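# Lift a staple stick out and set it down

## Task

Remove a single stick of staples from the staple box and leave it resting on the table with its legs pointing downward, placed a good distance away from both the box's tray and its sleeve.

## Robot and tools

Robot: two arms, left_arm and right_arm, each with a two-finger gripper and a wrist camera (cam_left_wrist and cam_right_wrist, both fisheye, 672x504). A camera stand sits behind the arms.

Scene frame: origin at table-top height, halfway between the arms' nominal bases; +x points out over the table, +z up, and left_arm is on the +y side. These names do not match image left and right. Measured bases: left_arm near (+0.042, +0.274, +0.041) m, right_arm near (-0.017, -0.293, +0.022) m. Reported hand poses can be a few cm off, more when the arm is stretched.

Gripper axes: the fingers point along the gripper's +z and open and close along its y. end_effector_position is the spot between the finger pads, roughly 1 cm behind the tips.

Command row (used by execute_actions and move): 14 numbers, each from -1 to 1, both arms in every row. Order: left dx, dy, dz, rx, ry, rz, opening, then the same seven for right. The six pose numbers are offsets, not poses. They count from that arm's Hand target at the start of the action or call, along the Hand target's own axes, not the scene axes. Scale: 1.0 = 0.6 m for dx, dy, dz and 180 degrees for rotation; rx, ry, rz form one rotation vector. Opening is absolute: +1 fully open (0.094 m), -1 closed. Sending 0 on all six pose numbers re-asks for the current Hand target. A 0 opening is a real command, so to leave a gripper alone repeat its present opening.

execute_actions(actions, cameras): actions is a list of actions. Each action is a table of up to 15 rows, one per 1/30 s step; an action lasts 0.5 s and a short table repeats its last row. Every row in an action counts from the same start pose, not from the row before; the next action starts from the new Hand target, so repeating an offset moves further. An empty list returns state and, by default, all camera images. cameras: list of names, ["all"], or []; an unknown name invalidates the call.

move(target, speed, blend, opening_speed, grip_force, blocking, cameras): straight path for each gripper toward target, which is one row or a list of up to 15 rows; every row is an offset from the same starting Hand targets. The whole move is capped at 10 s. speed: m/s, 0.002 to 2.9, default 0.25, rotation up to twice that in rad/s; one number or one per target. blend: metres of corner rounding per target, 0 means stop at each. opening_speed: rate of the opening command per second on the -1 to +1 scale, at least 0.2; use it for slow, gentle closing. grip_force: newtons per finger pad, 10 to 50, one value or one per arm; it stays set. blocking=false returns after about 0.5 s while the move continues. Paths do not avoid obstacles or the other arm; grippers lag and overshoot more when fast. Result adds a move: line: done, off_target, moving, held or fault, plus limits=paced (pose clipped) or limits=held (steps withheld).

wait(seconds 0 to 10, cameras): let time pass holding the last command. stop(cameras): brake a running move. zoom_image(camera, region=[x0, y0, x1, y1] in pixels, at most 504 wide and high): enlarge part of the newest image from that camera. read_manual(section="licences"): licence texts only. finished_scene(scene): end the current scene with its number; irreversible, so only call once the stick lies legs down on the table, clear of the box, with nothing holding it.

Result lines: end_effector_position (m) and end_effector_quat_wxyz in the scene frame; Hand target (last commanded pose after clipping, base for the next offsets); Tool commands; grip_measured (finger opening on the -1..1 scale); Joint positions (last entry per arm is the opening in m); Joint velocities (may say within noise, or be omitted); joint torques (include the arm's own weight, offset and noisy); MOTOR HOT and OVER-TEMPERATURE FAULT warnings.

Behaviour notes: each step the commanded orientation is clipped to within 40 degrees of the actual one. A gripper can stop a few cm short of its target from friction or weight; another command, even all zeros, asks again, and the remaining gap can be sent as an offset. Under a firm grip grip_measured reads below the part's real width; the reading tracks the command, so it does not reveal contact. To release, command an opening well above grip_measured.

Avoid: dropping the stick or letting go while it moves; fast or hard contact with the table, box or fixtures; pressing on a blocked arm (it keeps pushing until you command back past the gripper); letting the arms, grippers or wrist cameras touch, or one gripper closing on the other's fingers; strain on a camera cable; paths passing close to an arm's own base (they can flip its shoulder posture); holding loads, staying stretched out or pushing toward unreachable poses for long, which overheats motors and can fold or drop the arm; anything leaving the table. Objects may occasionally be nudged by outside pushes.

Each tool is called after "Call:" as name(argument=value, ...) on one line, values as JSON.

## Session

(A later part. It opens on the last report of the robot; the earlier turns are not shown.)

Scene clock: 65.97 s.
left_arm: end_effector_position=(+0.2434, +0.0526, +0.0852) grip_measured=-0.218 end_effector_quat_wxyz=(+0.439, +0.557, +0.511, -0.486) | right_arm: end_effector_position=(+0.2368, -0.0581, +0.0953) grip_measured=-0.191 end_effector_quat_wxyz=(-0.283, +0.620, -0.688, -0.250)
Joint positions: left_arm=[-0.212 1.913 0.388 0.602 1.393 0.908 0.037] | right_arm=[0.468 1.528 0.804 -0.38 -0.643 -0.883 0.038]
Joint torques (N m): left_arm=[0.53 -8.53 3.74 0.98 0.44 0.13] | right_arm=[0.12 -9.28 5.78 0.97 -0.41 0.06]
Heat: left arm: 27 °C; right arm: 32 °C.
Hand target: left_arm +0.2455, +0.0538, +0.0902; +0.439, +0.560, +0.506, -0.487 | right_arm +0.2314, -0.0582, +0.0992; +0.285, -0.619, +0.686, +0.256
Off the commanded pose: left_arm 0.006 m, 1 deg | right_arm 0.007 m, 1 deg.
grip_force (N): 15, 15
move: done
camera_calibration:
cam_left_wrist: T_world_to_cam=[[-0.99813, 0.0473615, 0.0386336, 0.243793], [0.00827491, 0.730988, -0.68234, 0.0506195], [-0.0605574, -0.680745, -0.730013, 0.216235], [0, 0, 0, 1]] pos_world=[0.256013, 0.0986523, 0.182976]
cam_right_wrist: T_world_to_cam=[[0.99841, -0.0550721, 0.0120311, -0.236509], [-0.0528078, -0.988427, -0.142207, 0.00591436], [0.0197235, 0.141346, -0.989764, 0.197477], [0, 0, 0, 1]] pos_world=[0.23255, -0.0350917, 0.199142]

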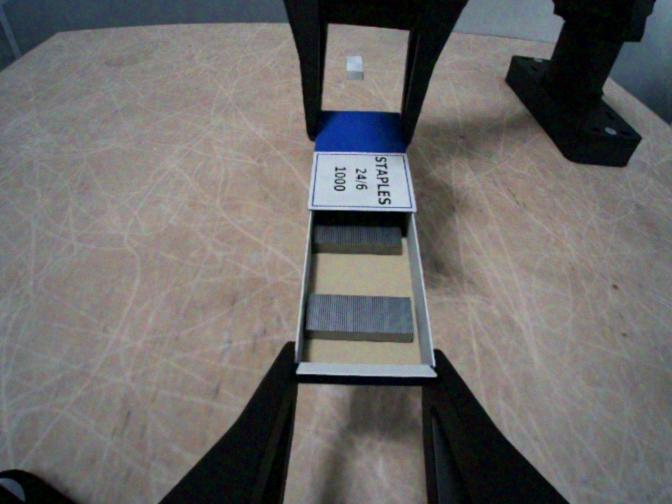

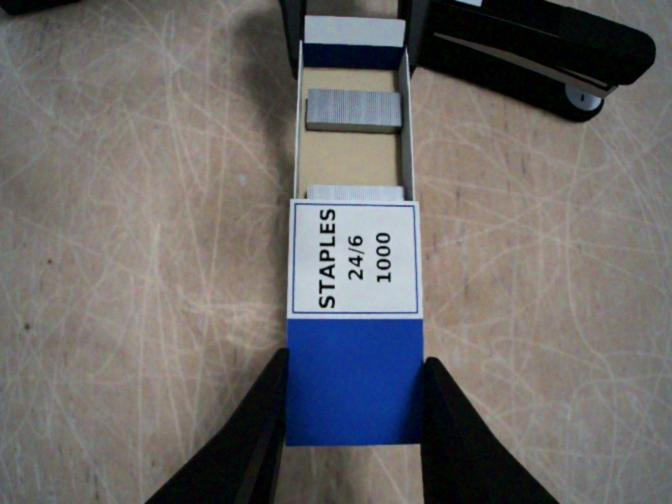

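Call:
move(target=[[0,0,0,0,0,0,0.1,0,0,0,0,0,0,-0.37],[-0.1155,0,-0.0162,0,0,0,0.1,0,0,0,0,0,0,-0.37],[-0.097,0.035,-0.265,0,0.4,0,0.1,0,0,0,0,0,0,-0.37]], speed=0.15, opening_speed=0.5, cameras=["all"])

Scene clock: 74.10 s.
left_arm: end_effector_position=(+0.2794, +0.2029, +0.1605) grip_measured=+0.098 end_effector_quat_wxyz=(+0.051, +0.739, +0.668, -0.069) | right_arm: end_effector_position=(+0.2365, -0.0582, +0.0951) grip_measured=-0.191 end_effector_quat_wxyz=(-0.283, +0.620, -0.688, -0.250)
Joint positions: left_arm=[-0.181 1.477 1.179 -1.278 0.171 1.501 0.052] | right_arm=[0.468 1.528 0.804 -0.381 -0.643 -0.883 0.038]
Joint torques (N m): left_arm=[-0.57 -6.5 8.29 0.26 0.1 -0.03] | right_arm=[0.09 -9.29 5.76 1.03 -0.42 0.06]
Heat: left arm: 28 °C; right arm: 31 °C.
Hand target: left_arm +0.2819, +0.2002, +0.1699; +0.058, +0.740, +0.667, -0.065 | right_arm +0.2314, -0.0582, +0.0992; +0.285, -0.619, +0.686, +0.256
Off the commanded pose: left_arm 0.010 m, 1 deg | right_arm 0.006 m, 1 deg.
grip_force (N): 15, 15
move: done
camera_calibration:
cam_left_wrist: T_world_to_cam=[[-0.998142, 0.0585819, -0.0167496, 0.276262], [0.0431358, 0.873572, 0.484779, -0.234133], [0.0430313, 0.483156, -0.874476, 0.13389], [0, 0, 0, 1]] pos_world=[0.280087, 0.123659, 0.235214]
cam_right_wrist: T_world_to_cam=[[0.998426, -0.0550703, 0.0106525, -0.236034], [-0.0530135, -0.988513, -0.141534, 0.00578511], [0.0183245, 0.140747, -0.989876, 0.197609], [0, 0, 0, 1]] pos_world=[0.232348, -0.0350926, 0.198942]

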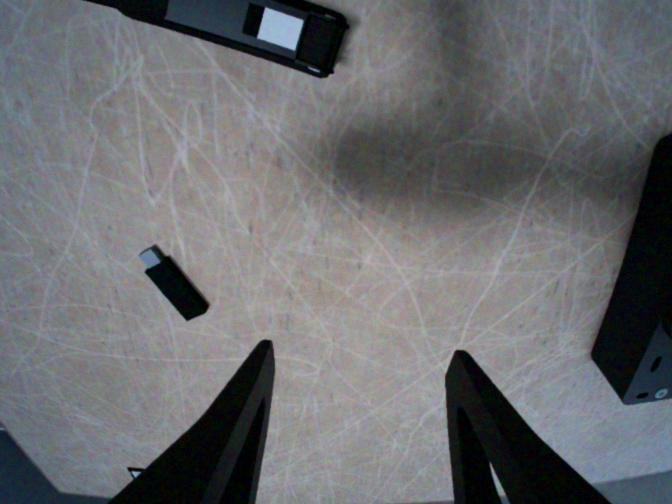

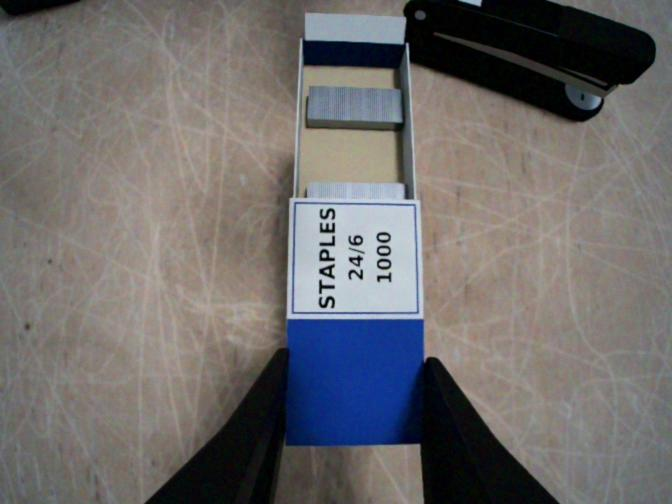

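Call:
move(target=[0,0,0,0,0,0,0.1,0.1508,-0.0268,0.0602,0,0,0,-0.37], speed=0.07, cameras=["cam_right_wrist"])

Scene clock: 76.23 s.
left_arm: end_effector_position=(+0.2794, +0.2030, +0.1605) grip_measured=+0.098 end_effector_quat_wxyz=(+0.051, +0.739, +0.668, -0.068) | right_arm: end_effector_position=(+0.2495, -0.0972, +0.0166) grip_measured=-0.192 end_effector_quat_wxyz=(-0.291, +0.621, -0.686, -0.244)
Joint positions: left_arm=[-0.181 1.477 1.179 -1.278 0.17 1.501 0.052] | right_arm=[0.314 1.752 0.661 -0.106 -0.7 -1.063 0.038]
Joint torques (N m): left_arm=[-0.55 -6.48 8.28 0.23 0.07 -0.03] | right_arm=[-0.64 -6.23 4.07 1.04 -0.53 -0.08]
Heat: left arm: 28 °C; right arm: 31 °C.
Hand target: left_arm +0.2819, +0.2002, +0.1699; +0.058, +0.740, +0.667, -0.065 | right_arm +0.2436, -0.0980, +0.0098; +0.285, -0.619, +0.686, +0.256
Off the commanded pose: left_arm 0.010 m, 1 deg | right_arm 0.009 m, 2 deg.
grip_force (N): 15, 15
move: done
camera_calibration:
cam_right_wrist: T_world_to_cam=[[0.99786, -0.0571629, 0.0317442, -0.250827], [-0.0520175, -0.988167, -0.14429, -0.0433917], [0.0396165, 0.14233, -0.989026, 0.119966], [0, 0, 0, 1]] pos_world=[0.24328, -0.074291, 0.120351]
Images, in order (width x height): cam_right_wrist 672x504.

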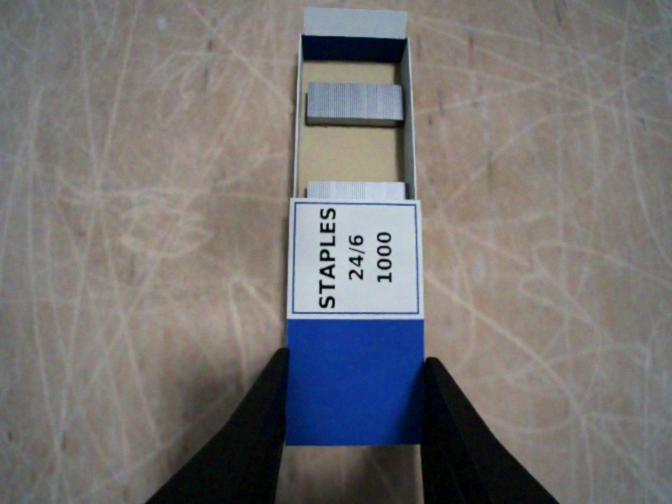

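Call:
move(target=[[0,0,0,0,0,0,0.1,0,0,0,0,0,0,0.2],[0,0,0,0,0,0,0.1,-0.1532,0,-0.1532,0,0,0,0.2],[0,0,0,0,0,0,0.1,0.071,-0.2476,-0.4196,0.4857,-0.1731,0.2339,0.2]], speed=0.2, opening_speed=0.6)

Scene clock: 84.33 s.
left_arm: end_effector_position=(+0.2794, +0.2030, +0.1605) grip_measured=+0.098 end_effector_quat_wxyz=(+0.051, +0.739, +0.668, -0.068) | right_arm: end_effector_position=(+0.3631, -0.3221, +0.1527) grip_measured=+0.197 end_effector_quat_wxyz=(+0.666, +0.079, +0.740, -0.059)
Joint positions: left_arm=[-0.181 1.477 1.179 -1.278 0.17 1.501 0.052] | right_arm=[0.066 1.572 0.231 1.232 0.218 0.041 0.056]
Joint torques (N m): left_arm=[-0.54 -6.49 8.29 0.22 0.07 -0.03] | right_arm=[0.77 -4.48 6.79 1.93 0.15 0.06]
Heat: left arm: 29 °C; right arm: 32 °C.
Hand target: left_arm +0.2819, +0.2002, +0.1699; +0.058, +0.740, +0.667, -0.065 | right_arm +0.3697, -0.3204, +0.1577; +0.672, +0.081, +0.734, -0.057
Off the commanded pose: left_arm 0.010 m, 1 deg | right_arm 0.008 m, 1 deg.
grip_force (N): 15, 15
move: done

Call:
move(target=[-0.3303,-0.0075,0.1093,-0.087,0,-0.4925,0.1,0,0,0,0,0,0,0.2], speed=0.2, cameras=["all"])

Scene clock: 89.30 s.
left_arm: end_effector_position=(+0.2505, -0.0011, +0.1341) grip_measured=+0.098 end_effector_quat_wxyz=(+0.076, +0.054, +0.996, -0.007) | right_arm: end_effector_position=(+0.3631, -0.3222, +0.1529) grip_measured=+0.197 end_effector_quat_wxyz=(+0.666, +0.079, +0.739, -0.060)
Joint positions: left_arm=[-0.994 1.76 1.372 -1.081 -0.113 -0.87 0.052] | right_arm=[0.066 1.572 0.231 1.233 0.218 0.041 0.056]
Joint torques (N m): left_arm=[-0.36 -8.17 8.58 0.47 -0.28 -0.03] | right_arm=[0.77 -4.46 6.79 1.95 0.12 0.06]
Heat: left arm: 29 °C; right arm: 33 °C.
Hand target: left_arm +0.2560, -0.0048, +0.1398; +0.087, +0.051, +0.995, -0.004 | right_arm +0.3697, -0.3204, +0.1577; +0.672, +0.081, +0.734, -0.057
Off the commanded pose: left_arm 0.009 m, 1 deg | right_arm 0.008 m, 1 deg.
grip_force (N): 15, 15
move: done
camera_calibration:
cam_left_wrist: T_world_to_cam=[[-0.0663807, -0.997381, -0.0287065, 0.0259778], [-0.864848, 0.043164, 0.500175, 0.1826], [-0.497627, 0.0580288, -0.865448, 0.344327], [0, 0, 0, 1]] pos_world=[0.330992, -0.00195288, 0.207411]
cam_right_wrist: T_world_to_cam=[[-0.159372, -0.98702, 0.0198019, -0.258912], [-0.666111, 0.0927079, -0.740069, 0.42227], [0.728627, -0.131136, -0.67224, -0.104429], [0, 0, 0, 1]] pos_world=[0.316105, -0.308394, 0.247434]

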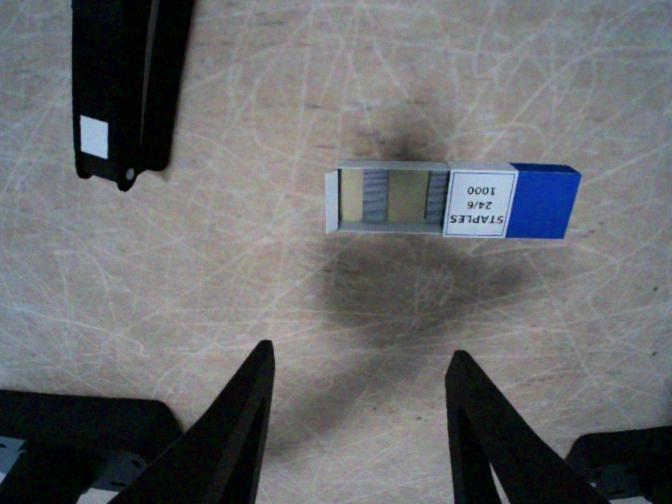

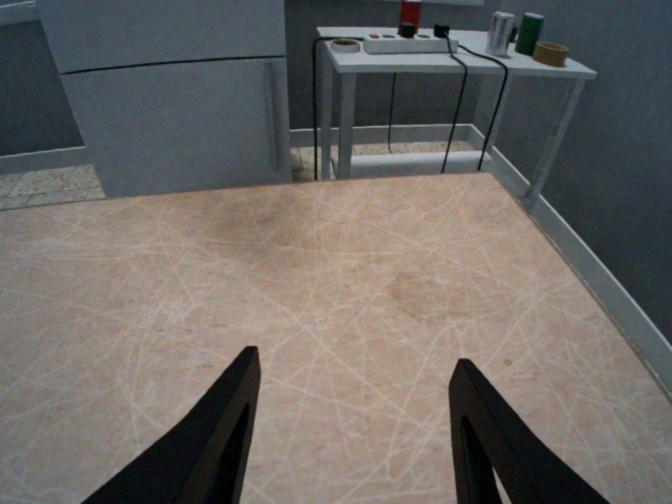

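Call:
move(target=[0.0252,-0.0207,0.1547,0,0,0,-0.55,0,0,0,0,0,0,0.2], speed=0.1, cameras=["cam_left_wrist"])

Scene clock: 93.00 s.
left_arm: end_effector_position=(+0.2546, -0.0179, +0.0495) grip_measured=-0.548 end_effector_quat_wxyz=(+0.078, +0.052, +0.996, -0.010) | right_arm: end_effector_position=(+0.3631, -0.3222, +0.1529) grip_measured=+0.197 end_effector_quat_wxyz=(+0.666, +0.079, +0.739, -0.060)
Joint positions: left_arm=[-1.012 1.909 1.21 -0.765 -0.115 -0.891 0.021] | right_arm=[0.066 1.572 0.231 1.233 0.218 0.041 0.056]
Joint torques (N m): left_arm=[-0.57 -9.46 4.96 0.85 -0.29 -0.05] | right_arm=[0.77 -4.45 6.79 1.95 0.11 0.06]
Heat: left arm: 29 °C; right arm: 33 °C.
Hand target: left_arm +0.2560, -0.0173, +0.0458; +0.087, +0.051, +0.995, -0.005 | right_arm +0.3697, -0.3204, +0.1577; +0.672, +0.081, +0.734, -0.057
Off the commanded pose: left_arm 0.004 m, 1 deg | right_arm 0.008 m, 1 deg.
grip_force (N): 15, 15
move: done
camera_calibration:
cam_left_wrist: T_world_to_cam=[[-0.0624818, -0.997789, -0.0226366, 0.00580448], [-0.867168, 0.0430462, 0.496151, 0.229913], [-0.49408, 0.0506302, -0.867941, 0.273121], [0, 0, 0, 1]] pos_world=[0.334679, -0.0179334, 0.123113]
Images, in order (width x height): cam_left_wrist 672x504.

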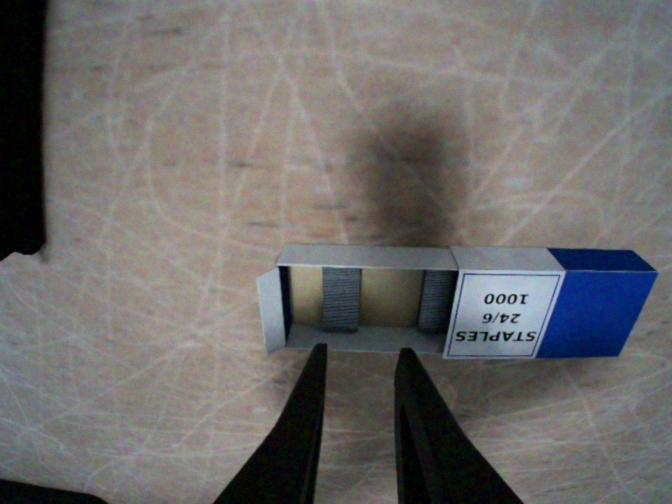

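Call:
move(target=[0.0137,0.0147,0.0147,0,0,0,-0.55,0,0,0,0,0,0,0.2], speed=0.06, cameras=["cam_left_wrist"])

Call:
zoom_image(camera="cam_left_wrist", region=[220, 220, 480, 420])

Scene clock: 94.50 s.
left_arm: end_effector_position=(+0.2479, -0.0074, +0.0338) grip_measured=-0.548 end_effector_quat_wxyz=(+0.073, +0.053, +0.996, -0.003) | right_arm: end_effector_position=(+0.3631, -0.3222, +0.1529) grip_measured=+0.197 end_effector_quat_wxyz=(+0.666, +0.079, +0.739, -0.060)
Joint positions: left_arm=[-1.012 1.909 1.141 -0.713 -0.116 -0.891 0.021] | right_arm=[0.066 1.572 0.231 1.233 0.218 0.041 0.056]
Joint torques (N m): left_arm=[-0.49 -10.81 4.64 0.84 -0.29 -0.04] | right_arm=[0.79 -4.46 6.79 1.95 0.12 0.06]
Heat: left arm: 29 °C; right arm: 33 °C.
Hand target: left_arm +0.2504, -0.0079, +0.0357; +0.087, +0.051, +0.995, -0.004 | right_arm +0.3697, -0.3204, +0.1577; +0.672, +0.081, +0.734, -0.057
Off the commanded pose: left_arm 0.003 m, 2 deg | right_arm 0.008 m, 1 deg.
grip_force (N): 15, 15
move: done
camera_calibration:
cam_left_wrist: T_world_to_cam=[[-0.0627247, -0.99737, -0.0363007, 0.0159379], [-0.862814, 0.0359098, 0.504245, 0.230112], [-0.501615, 0.0629494, -0.862798, 0.257492], [0, 0, 0, 1]] pos_world=[0.328706, -0.00857627, 0.10671]
Images, in order (width x height): cam_left_wrist 672x504.

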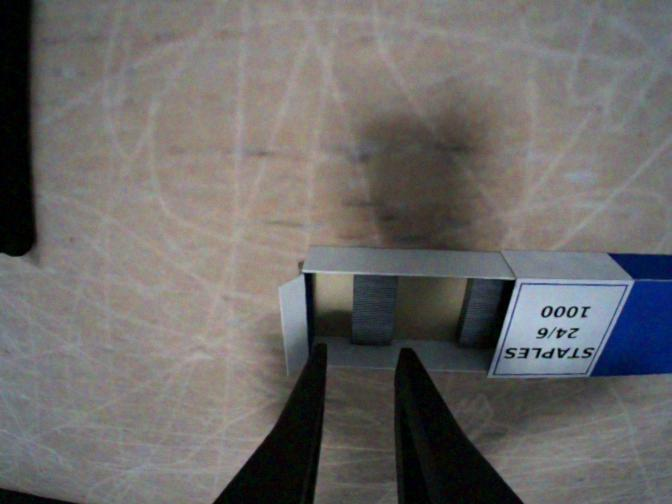

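Scaled by 1.938 from the camera's 672x504 image, which has a finer 960x720 frame.

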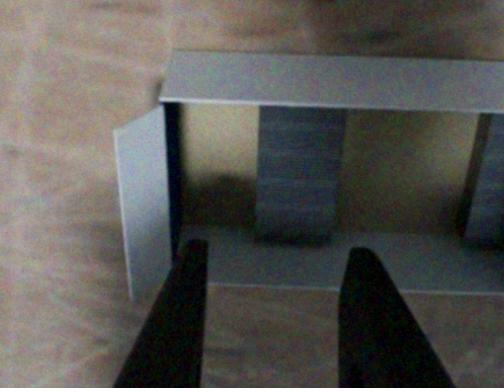

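Call:
move(target=[[0.0005,-0.0041,0,0,0,0,-0.55,0,0,0,0,0,0,0.2],[0.003,-0.0041,0.018,0,0,0,-0.55,0,0,0,0,0,0,0.2]], speed=0.03, cameras=["cam_left_wrist"])

Call:
zoom_image(camera="cam_left_wrist", region=[220, 220, 480, 420])

Scene clock: 96.40 s.
left_arm: end_effector_position=(+0.2499, -0.0119, +0.0303) grip_measured=-0.548 end_effector_quat_wxyz=(+0.080, +0.051, +0.995, -0.012) | right_arm: end_effector_position=(+0.3631, -0.3222, +0.1529) grip_measured=+0.197 end_effector_quat_wxyz=(+0.666, +0.079, +0.739, -0.060)
Joint positions: left_arm=[-1.014 1.914 1.13 -0.674 -0.116 -0.895 0.021] | right_arm=[0.066 1.572 0.231 1.233 0.218 0.041 0.056]
Joint torques (N m): left_arm=[-0.66 -8.91 4.62 0.86 -0.29 -0.05] | right_arm=[0.77 -4.46 6.79 1.95 0.11 0.06]
Heat: left arm: 29 °C; right arm: 33 °C.
Hand target: left_arm +0.2502, -0.0103, +0.0247; +0.087, +0.051, +0.995, -0.004 | right_arm +0.3697, -0.3204, +0.1577; +0.672, +0.081, +0.734, -0.057
Off the commanded pose: left_arm 0.006 m, 1 deg | right_arm 0.008 m, 1 deg.
grip_force (N): 15, 15
move: done
camera_calibration:
cam_left_wrist: T_world_to_cam=[[-0.0604674, -0.998006, -0.0181001, 0.0104304], [-0.868951, 0.0437076, 0.492964, 0.235679], [-0.49119, 0.0455364, -0.869861, 0.253151], [0, 0, 0, 1]] pos_world=[0.329769, -0.0114189, 0.104214]
Images, in order (width x height): cam_left_wrist 672x504.

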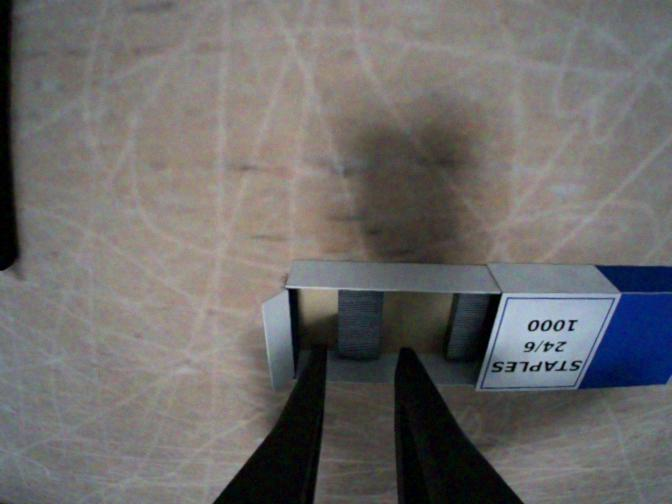

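Scaled by 1.938 from the camera's 672x504 image, which has a finer 960x720 frame.

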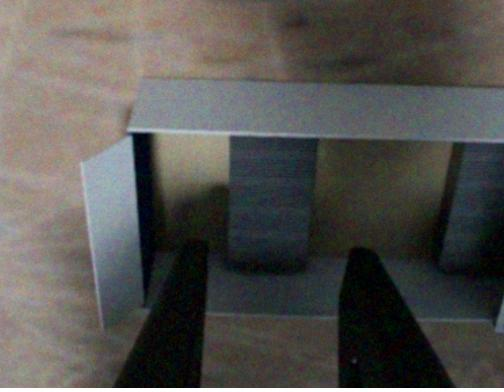

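Call:
move(target=[0.003,0.0035,0.0148,0,0,0,-0.55,0,0,0,0,0,0,0.2], speed=0.03, cameras=["cam_left_wrist"])

Call:
zoom_image(camera="cam_left_wrist", region=[220, 220, 480, 420])

Scene clock: 97.67 s.
left_arm: end_effector_position=(+0.2491, -0.0106, +0.0213) grip_measured=-0.548 end_effector_quat_wxyz=(+0.080, +0.051, +0.995, -0.012) | right_arm: end_effector_position=(+0.3631, -0.3222, +0.1529) grip_measured=+0.197 end_effector_quat_wxyz=(+0.666, +0.079, +0.739, -0.060)
Joint positions: left_arm=[-1.014 1.928 1.107 -0.637 -0.116 -0.895 0.021] | right_arm=[0.066 1.572 0.231 1.233 0.218 0.041 0.056]
Joint torques (N m): left_arm=[-0.39 -8.88 4.52 0.86 -0.29 -0.01] | right_arm=[0.77 -4.45 6.79 1.95 0.12 0.06]
Heat: left arm: 29 °C; right arm: 34 °C.
Hand target: left_arm +0.2502, -0.0082, +0.0157; +0.087, +0.051, +0.995, -0.004 | right_arm +0.3697, -0.3204, +0.1577; +0.672, +0.081, +0.734, -0.057
Off the commanded pose: left_arm 0.006 m, 1 deg | right_arm 0.008 m, 1 deg.
grip_force (N): 15, 15
move: done
camera_calibration:
cam_left_wrist: T_world_to_cam=[[-0.0604915, -0.998011, -0.01775, 0.0114922], [-0.869013, 0.0439074, 0.492838, 0.239397], [-0.491078, 0.0452375, -0.86994, 0.244837], [0, 0, 0, 1]] pos_world=[0.328969, -0.0101178, 0.0952136]
Images, in order (width x height): cam_left_wrist 672x504.

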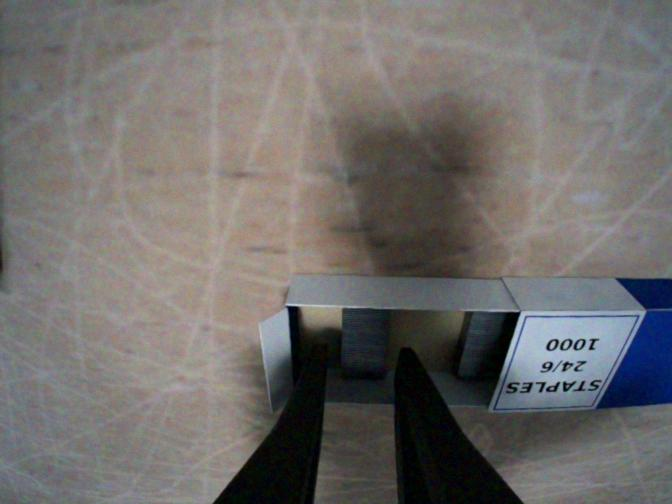

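Scaled by 1.938 from the camera's 672x504 image, which has a finer 960x720 frame.

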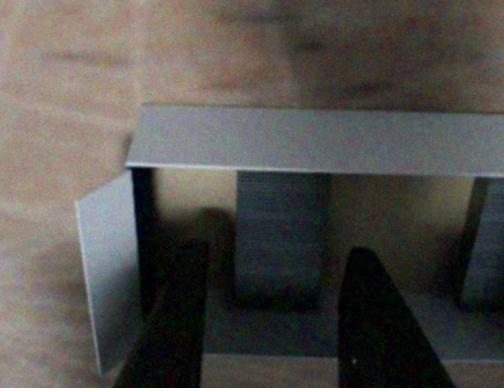

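Call:
move(target=[[0.001,0,0.0067,0,0,0,-0.55,0,0,0,0,0,0,0.2],[0.001,0,0.0067,0,0,0,-0.82,0,0,0,0,0,0,0.2]], speed=0.03, opening_speed=0.3, grip_force=12, cameras=["cam_left_wrist"])

Call:
zoom_image(camera="cam_left_wrist", region=[220, 250, 480, 450])

Scene clock: 99.83 s.
left_arm: end_effector_position=(+0.2493, -0.0109, +0.0174) grip_measured=-0.712 end_effector_quat_wxyz=(+0.080, +0.051, +0.995, -0.013) | right_arm: end_effector_position=(+0.3631, -0.3222, +0.1529) grip_measured=+0.197 end_effector_quat_wxyz=(+0.666, +0.079, +0.739, -0.060)
Joint positions: left_arm=[-1.014 1.937 1.101 -0.621 -0.116 -0.895 0.014] | right_arm=[0.066 1.572 0.231 1.233 0.218 0.041 0.056]
Joint torques (N m): left_arm=[-0.38 -8.9 4.48 0.87 -0.28 -0.01] | right_arm=[0.77 -4.46 6.79 1.95 0.11 0.06]
Heat: left arm: 28 °C; right arm: 34 °C.
Hand target: left_arm +0.2503, -0.0082, +0.0116; +0.087, +0.051, +0.995, -0.004 | right_arm +0.3697, -0.3204, +0.1577; +0.672, +0.081, +0.734, -0.057
Off the commanded pose: left_arm 0.006 m, 1 deg | right_arm 0.008 m, 1 deg.
grip_force (N): 12, 12
move: done
camera_calibration:
cam_left_wrist: T_world_to_cam=[[-0.0604857, -0.998028, -0.0167635, 0.0110404], [-0.869332, 0.0444183, 0.492228, 0.241584], [-0.490513, 0.0443458, -0.870305, 0.241344], [0, 0, 0, 1]] pos_world=[0.329067, -0.0104147, 0.0913137]
Images, in order (width x height): cam_left_wrist 672x504.

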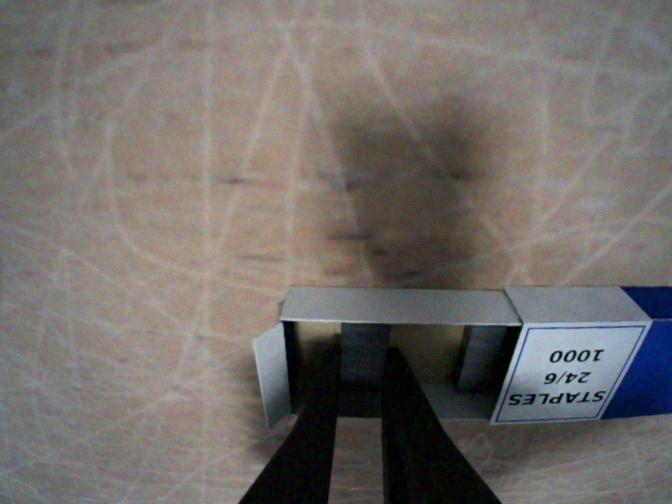

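Scaled by 1.938 from the camera's 672x504 image, which has a finer 960x720 frame.

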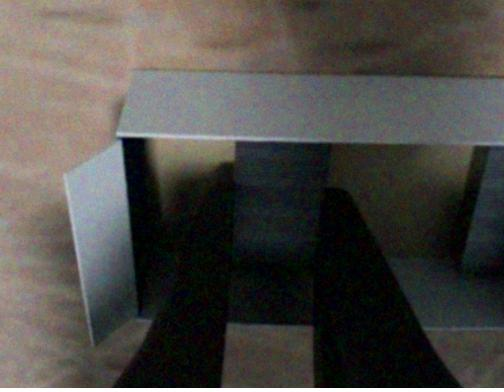

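Call:
move(target=[-0.0203,0,-0.1149,0,0,0,-0.82,0,0,0,0,0,0,0.2], speed=0.08, cameras=["cam_left_wrist"])

Call:
zoom_image(camera="cam_left_wrist", region=[220, 150, 480, 450])

Scene clock: 101.53 s.
left_arm: end_effector_position=(+0.2435, -0.0017, +0.0644) grip_measured=-0.713 end_effector_quat_wxyz=(+0.066, +0.052, +0.996, +0.008) | right_arm: end_effector_position=(+0.3631, -0.3222, +0.1529) grip_measured=+0.197 end_effector_quat_wxyz=(+0.666, +0.079, +0.739, -0.060)
Joint positions: left_arm=[-1.014 1.852 1.203 -0.857 -0.116 -0.895 0.013] | right_arm=[0.066 1.572 0.231 1.233 0.218 0.041 0.056]
Joint torques (N m): left_arm=[-0.38 -12.27 7.8 0.45 -0.28 -0.02] | right_arm=[0.77 -4.46 6.79 1.95 0.11 0.06]
Heat: left arm: 29 °C; right arm: 34 °C.
Hand target: left_arm +0.2503, -0.0083, +0.0816; +0.087, +0.051, +0.995, -0.004 | right_arm +0.3697, -0.3204, +0.1577; +0.672, +0.081, +0.734, -0.057
Off the commanded pose: left_arm 0.020 m, 3 deg | right_arm 0.008 m, 1 deg.
grip_force (N): 12, 12
move: off_target (left_arm)
camera_calibration:
cam_left_wrist: T_world_to_cam=[[-0.0614467, -0.996456, -0.0574442, 0.0235821], [-0.855972, 0.0230076, 0.51651, 0.208149], [-0.513358, 0.0809084, -0.854352, 0.283677], [0, 0, 0, 1]] pos_world=[0.325247, -0.00424233, 0.136203]
Images, in order (width x height): cam_left_wrist 672x504.

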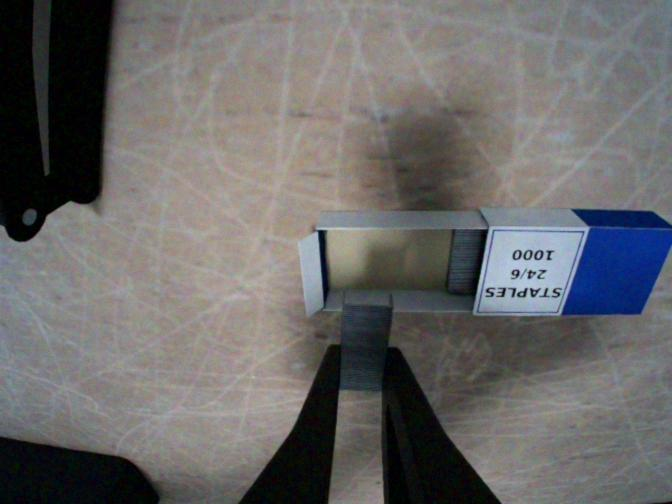

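Scaled by 1.680 from the camera's 672x504 image, which has a finer 960x720 frame.

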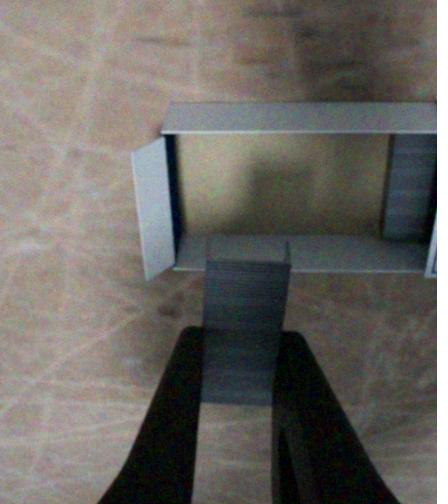

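Call:
move(target=[[-0.239,-0.0503,0.0252,0,0,0,-0.82,0,0,0,0,0,0,0.2],[-0.223,-0.0503,0.1155,0,0,0,-0.82,0,0,0,0,0,0,0.2]], speed=0.12, cameras=["cam_left_wrist"])

Scene clock: 104.80 s.
left_arm: end_effector_position=(+0.3884, -0.0521, +0.0404) grip_measured=-0.713 end_effector_quat_wxyz=(+0.084, +0.049, +0.995, -0.003) | right_arm: end_effector_position=(+0.3631, -0.3222, +0.1529) grip_measured=+0.197 end_effector_quat_wxyz=(+0.666, +0.079, +0.739, -0.060)
Joint positions: left_arm=[-0.809 2.32 1.818 -0.941 -0.111 -0.694 0.013] | right_arm=[0.066 1.572 0.231 1.233 0.218 0.041 0.056]
Joint torques (N m): left_arm=[0.03 -13.68 5.53 0.9 -0.1 0.08] | right_arm=[0.79 -4.46 6.78 1.95 0.11 0.06]
Heat: left arm: 29 °C; right arm: 34 °C.
Hand target: left_arm +0.3903, -0.0531, +0.0365; +0.087, +0.051, +0.995, -0.005 | right_arm +0.3697, -0.3204, +0.1577; +0.672, +0.081, +0.734, -0.057
Off the commanded pose: left_arm 0.004 m, 0 deg | right_arm 0.008 m, 1 deg.
grip_force (N): 12, 12
move: done
camera_calibration:
cam_left_wrist: T_world_to_cam=[[-0.0551293, -0.997814, -0.0364383, -0.0224932], [-0.87385, 0.0305605, 0.485233, 0.354224], [-0.483059, 0.0585922, -0.873625, 0.329446], [0, 0, 0, 1]] pos_world=[0.467441, -0.0525723, 0.115111]
Images, in order (width x height): cam_left_wrist 672x504.

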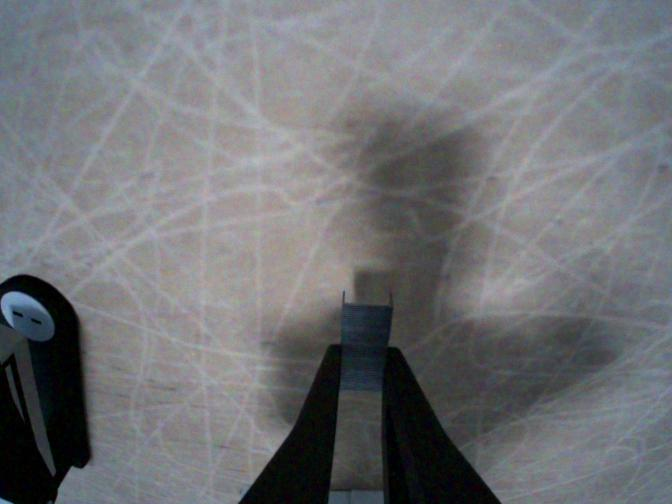

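Call:
move(target=[[0.0052,0,0.0295,0,0,0,-0.82,0,0,0,0,0,0,0.2],[0.007,0,0.0385,0,0,0,-0.82,0,0,0,0,0,0,0.2]], speed=0.03, cameras=["cam_left_wrist"])

Call:
zoom_image(camera="cam_left_wrist", region=[260, 220, 480, 420])

Scene clock: 106.70 s.
left_arm: end_effector_position=(+0.3903, -0.0541, +0.0224) grip_measured=-0.713 end_effector_quat_wxyz=(+0.089, +0.049, +0.995, -0.007) | right_arm: end_effector_position=(+0.3631, -0.3222, +0.1529) grip_measured=+0.197 end_effector_quat_wxyz=(+0.666, +0.079, +0.739, -0.060)
Joint positions: left_arm=[-0.809 2.341 1.777 -0.866 -0.111 -0.694 0.013] | right_arm=[0.066 1.572 0.231 1.233 0.218 0.041 0.056]
Joint torques (N m): left_arm=[0.02 -12.86 5.08 0.92 -0.1 0.07] | right_arm=[0.77 -4.46 6.79 1.95 0.12 0.06]
Heat: left arm: 29 °C; right arm: 34 °C.
Hand target: left_arm +0.3901, -0.0531, +0.0130; +0.087, +0.051, +0.995, -0.004 | right_arm +0.3697, -0.3204, +0.1577; +0.672, +0.081, +0.734, -0.057
Off the commanded pose: left_arm 0.009 m, 0 deg | right_arm 0.008 m, 1 deg.
grip_force (N): 12, 12
move: done
camera_calibration:
cam_left_wrist: T_world_to_cam=[[-0.0547844, -0.998129, -0.0271406, -0.0254064], [-0.878481, 0.0352612, 0.476475, 0.367], [-0.474627, 0.0499459, -0.878769, 0.311196], [0, 0, 0, 1]] pos_world=[0.468712, -0.0538426, 0.0979133]
Images, in order (width x height): cam_left_wrist 672x504.

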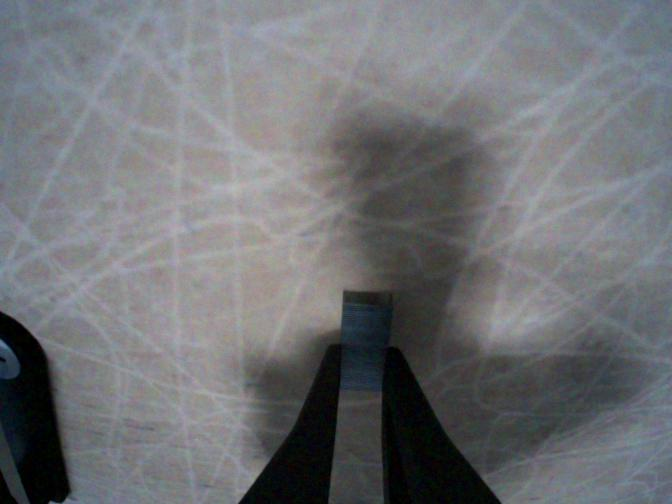

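Scaled by 2.291 from the camera's 672x504 image, which has a finer 960x720 frame.

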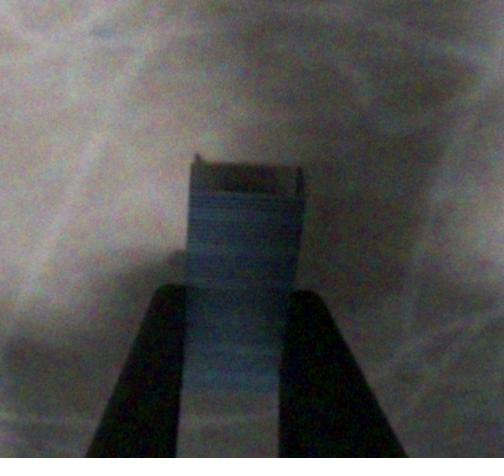

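Call:
move(target=[0.0014,0,0.0066,0,0,0,-0.82,0,0,0,0,0,0,0.2], speed=0.03)

Call:
move(target=[0.0008,0,0.005,0,0,0,-0.82,0,0,0,0,0,0,0.2], speed=0.03, cameras=["cam_left_wrist"])

Call:
zoom_image(camera="cam_left_wrist", region=[260, 220, 480, 420])

Scene clock: 107.60 s.
left_arm: end_effector_position=(+0.3908, -0.0546, +0.0199) grip_measured=-0.713 end_effector_quat_wxyz=(+0.091, +0.049, +0.995, -0.009) | right_arm: end_effector_position=(+0.3631, -0.3222, +0.1529) grip_measured=+0.197 end_effector_quat_wxyz=(+0.666, +0.079, +0.739, -0.060)
Joint positions: left_arm=[-0.809 2.343 1.77 -0.853 -0.111 -0.694 0.013] | right_arm=[0.066 1.572 0.231 1.233 0.218 0.041 0.056]
Joint torques (N m): left_arm=[-0.01 -12.72 5.01 0.94 -0.1 0.06] | right_arm=[0.79 -4.46 6.79 1.95 0.12 0.06]
Heat: left arm: 29 °C; right arm: 34 °C.
Hand target: left_arm +0.3899, -0.0530, +0.0090; +0.087, +0.051, +0.995, -0.004 | right_arm +0.3697, -0.3204, +0.1577; +0.672, +0.081, +0.734, -0.057
Off the commanded pose: left_arm 0.011 m, 1 deg | right_arm 0.008 m, 1 deg.
grip_force (N): 12, 12
move: off_target (left_arm)

Scene clock: 108.40 s.
left_arm: end_effector_position=(+0.3920, -0.0559, +0.0200) grip_measured=-0.713 end_effector_quat_wxyz=(+0.093, +0.049, +0.994, -0.011) | right_arm: end_effector_position=(+0.3631, -0.3222, +0.1529) grip_measured=+0.197 end_effector_quat_wxyz=(+0.666, +0.079, +0.739, -0.060)
Joint positions: left_arm=[-0.809 2.344 1.77 -0.846 -0.111 -0.694 0.013] | right_arm=[0.066 1.572 0.231 1.233 0.218 0.041 0.056]
Joint torques (N m): left_arm=[-0.02 -12.42 4.64 0.97 -0.12 0.07] | right_arm=[0.79 -4.46 6.79 1.95 0.11 0.06]
Heat: left arm: 28 °C; right arm: 34 °C.
Hand target: left_arm +0.3900, -0.0531, +0.0060; +0.087, +0.051, +0.995, -0.005 | right_arm +0.3697, -0.3204, +0.1577; +0.672, +0.081, +0.734, -0.057
Off the commanded pose: left_arm 0.014 m, 1 deg | right_arm 0.008 m, 1 deg.
grip_force (N): 12, 12
move: off_target (left_arm)
camera_calibration:
cam_left_wrist: T_world_to_cam=[[-0.054647, -0.998308, -0.0198598, -0.0273415], [-0.881965, 0.0389344, 0.469704, 0.37147], [-0.468136, 0.0431836, -0.882601, 0.30709], [0, 0, 0, 1]] pos_world=[0.46989, -0.0550194, 0.0960143]
Images, in order (width x height): cam_left_wrist 672x504.

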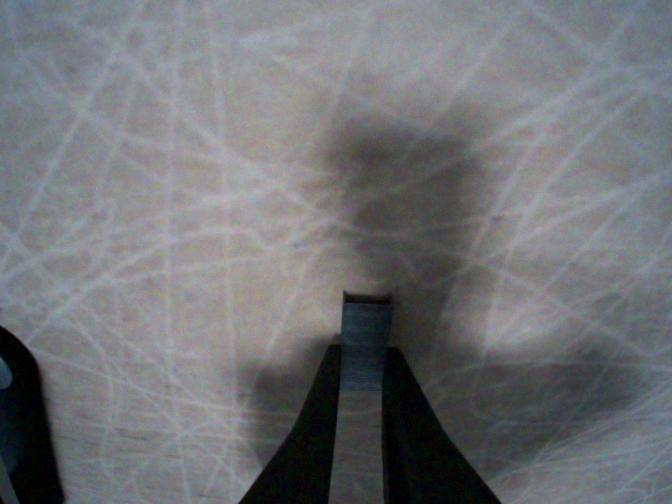

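Scaled by 2.291 from the camera's 672x504 image, which has a finer 960x720 frame.

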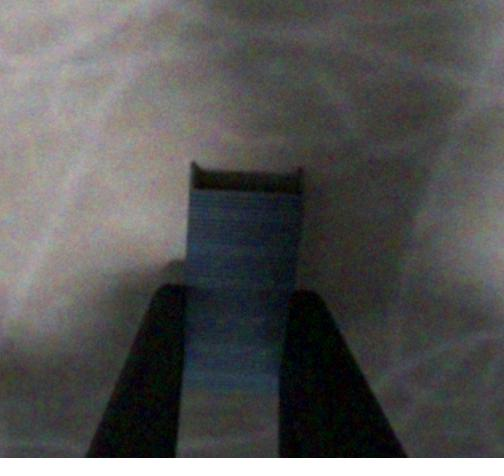

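Call:
move(target=[[-0.0012,0,-0.0066,0,0,0,-0.82,0,0,0,0,0,0,0.2],[-0.0012,0,-0.0066,0,0,0,-0.5,0,0,0,0,0,0,0.2],[-0.03,0,-0.17,0,0,0,-0.5,0,0,0,0,0,0,0.2]], speed=0.06, opening_speed=0.3, cameras=["cam_left_wrist"])

Call:
zoom_image(camera="cam_left_wrist", region=[260, 120, 480, 420])

Scene clock: 112.93 s.
left_arm: end_effector_position=(+0.3835, -0.0471, +0.0813) grip_measured=-0.502 end_effector_quat_wxyz=(+0.064, +0.051, +0.997, +0.016) | right_arm: end_effector_position=(+0.3631, -0.3222, +0.1529) grip_measured=+0.197 end_effector_quat_wxyz=(+0.666, +0.079, +0.739, -0.060)
Joint positions: left_arm=[-0.809 2.317 1.982 -1.165 -0.111 -0.693 0.023] | right_arm=[0.066 1.572 0.231 1.233 0.218 0.041 0.056]
Joint torques (N m): left_arm=[0.01 -18.11 8.4 0.47 -0.11 0.06] | right_arm=[0.77 -4.45 6.79 1.95 0.12 0.06]
Heat: left arm: 29 °C; right arm: 35 °C.
Hand target: left_arm +0.3900, -0.0530, +0.1094; +0.087, +0.051, +0.995, -0.004 | right_arm +0.3697, -0.3204, +0.1577; +0.672, +0.081, +0.734, -0.057
Off the commanded pose: left_arm 0.030 m, 4 deg | right_arm 0.008 m, 1 deg.
grip_force (N): 12, 12
move: off_target (left_arm)
camera_calibration:
cam_left_wrist: T_world_to_cam=[[-0.057629, -0.995583, -0.0741229, -0.0122194], [-0.854324, 0.0107649, 0.519629, 0.318798], [-0.516536, 0.0932707, -0.85117, 0.375202], [0, 0, 0, 1]] pos_world=[0.465458, -0.0505926, 0.152798]
Images, in order (width x height): cam_left_wrist 672x504.

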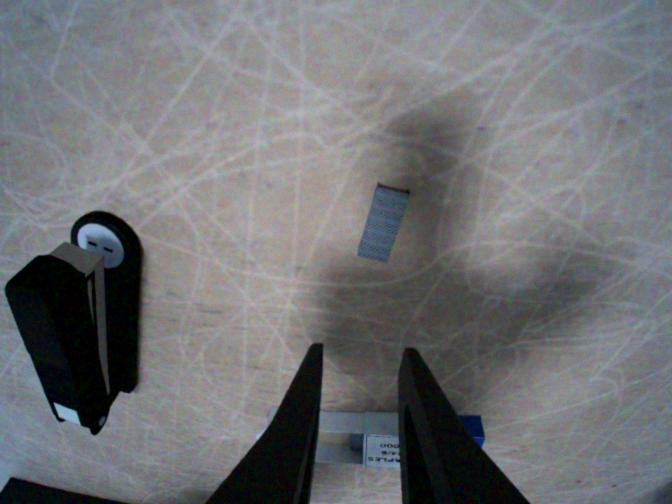

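Scaled by 1.680 from the camera's 672x504 image, which has a finer 960x720 frame.

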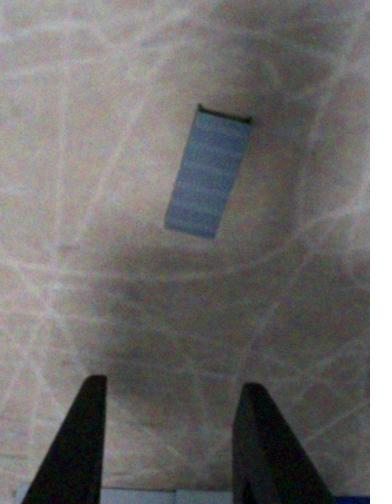

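Call:
finished_scene(scene=1)

The scene is finished: the task was done.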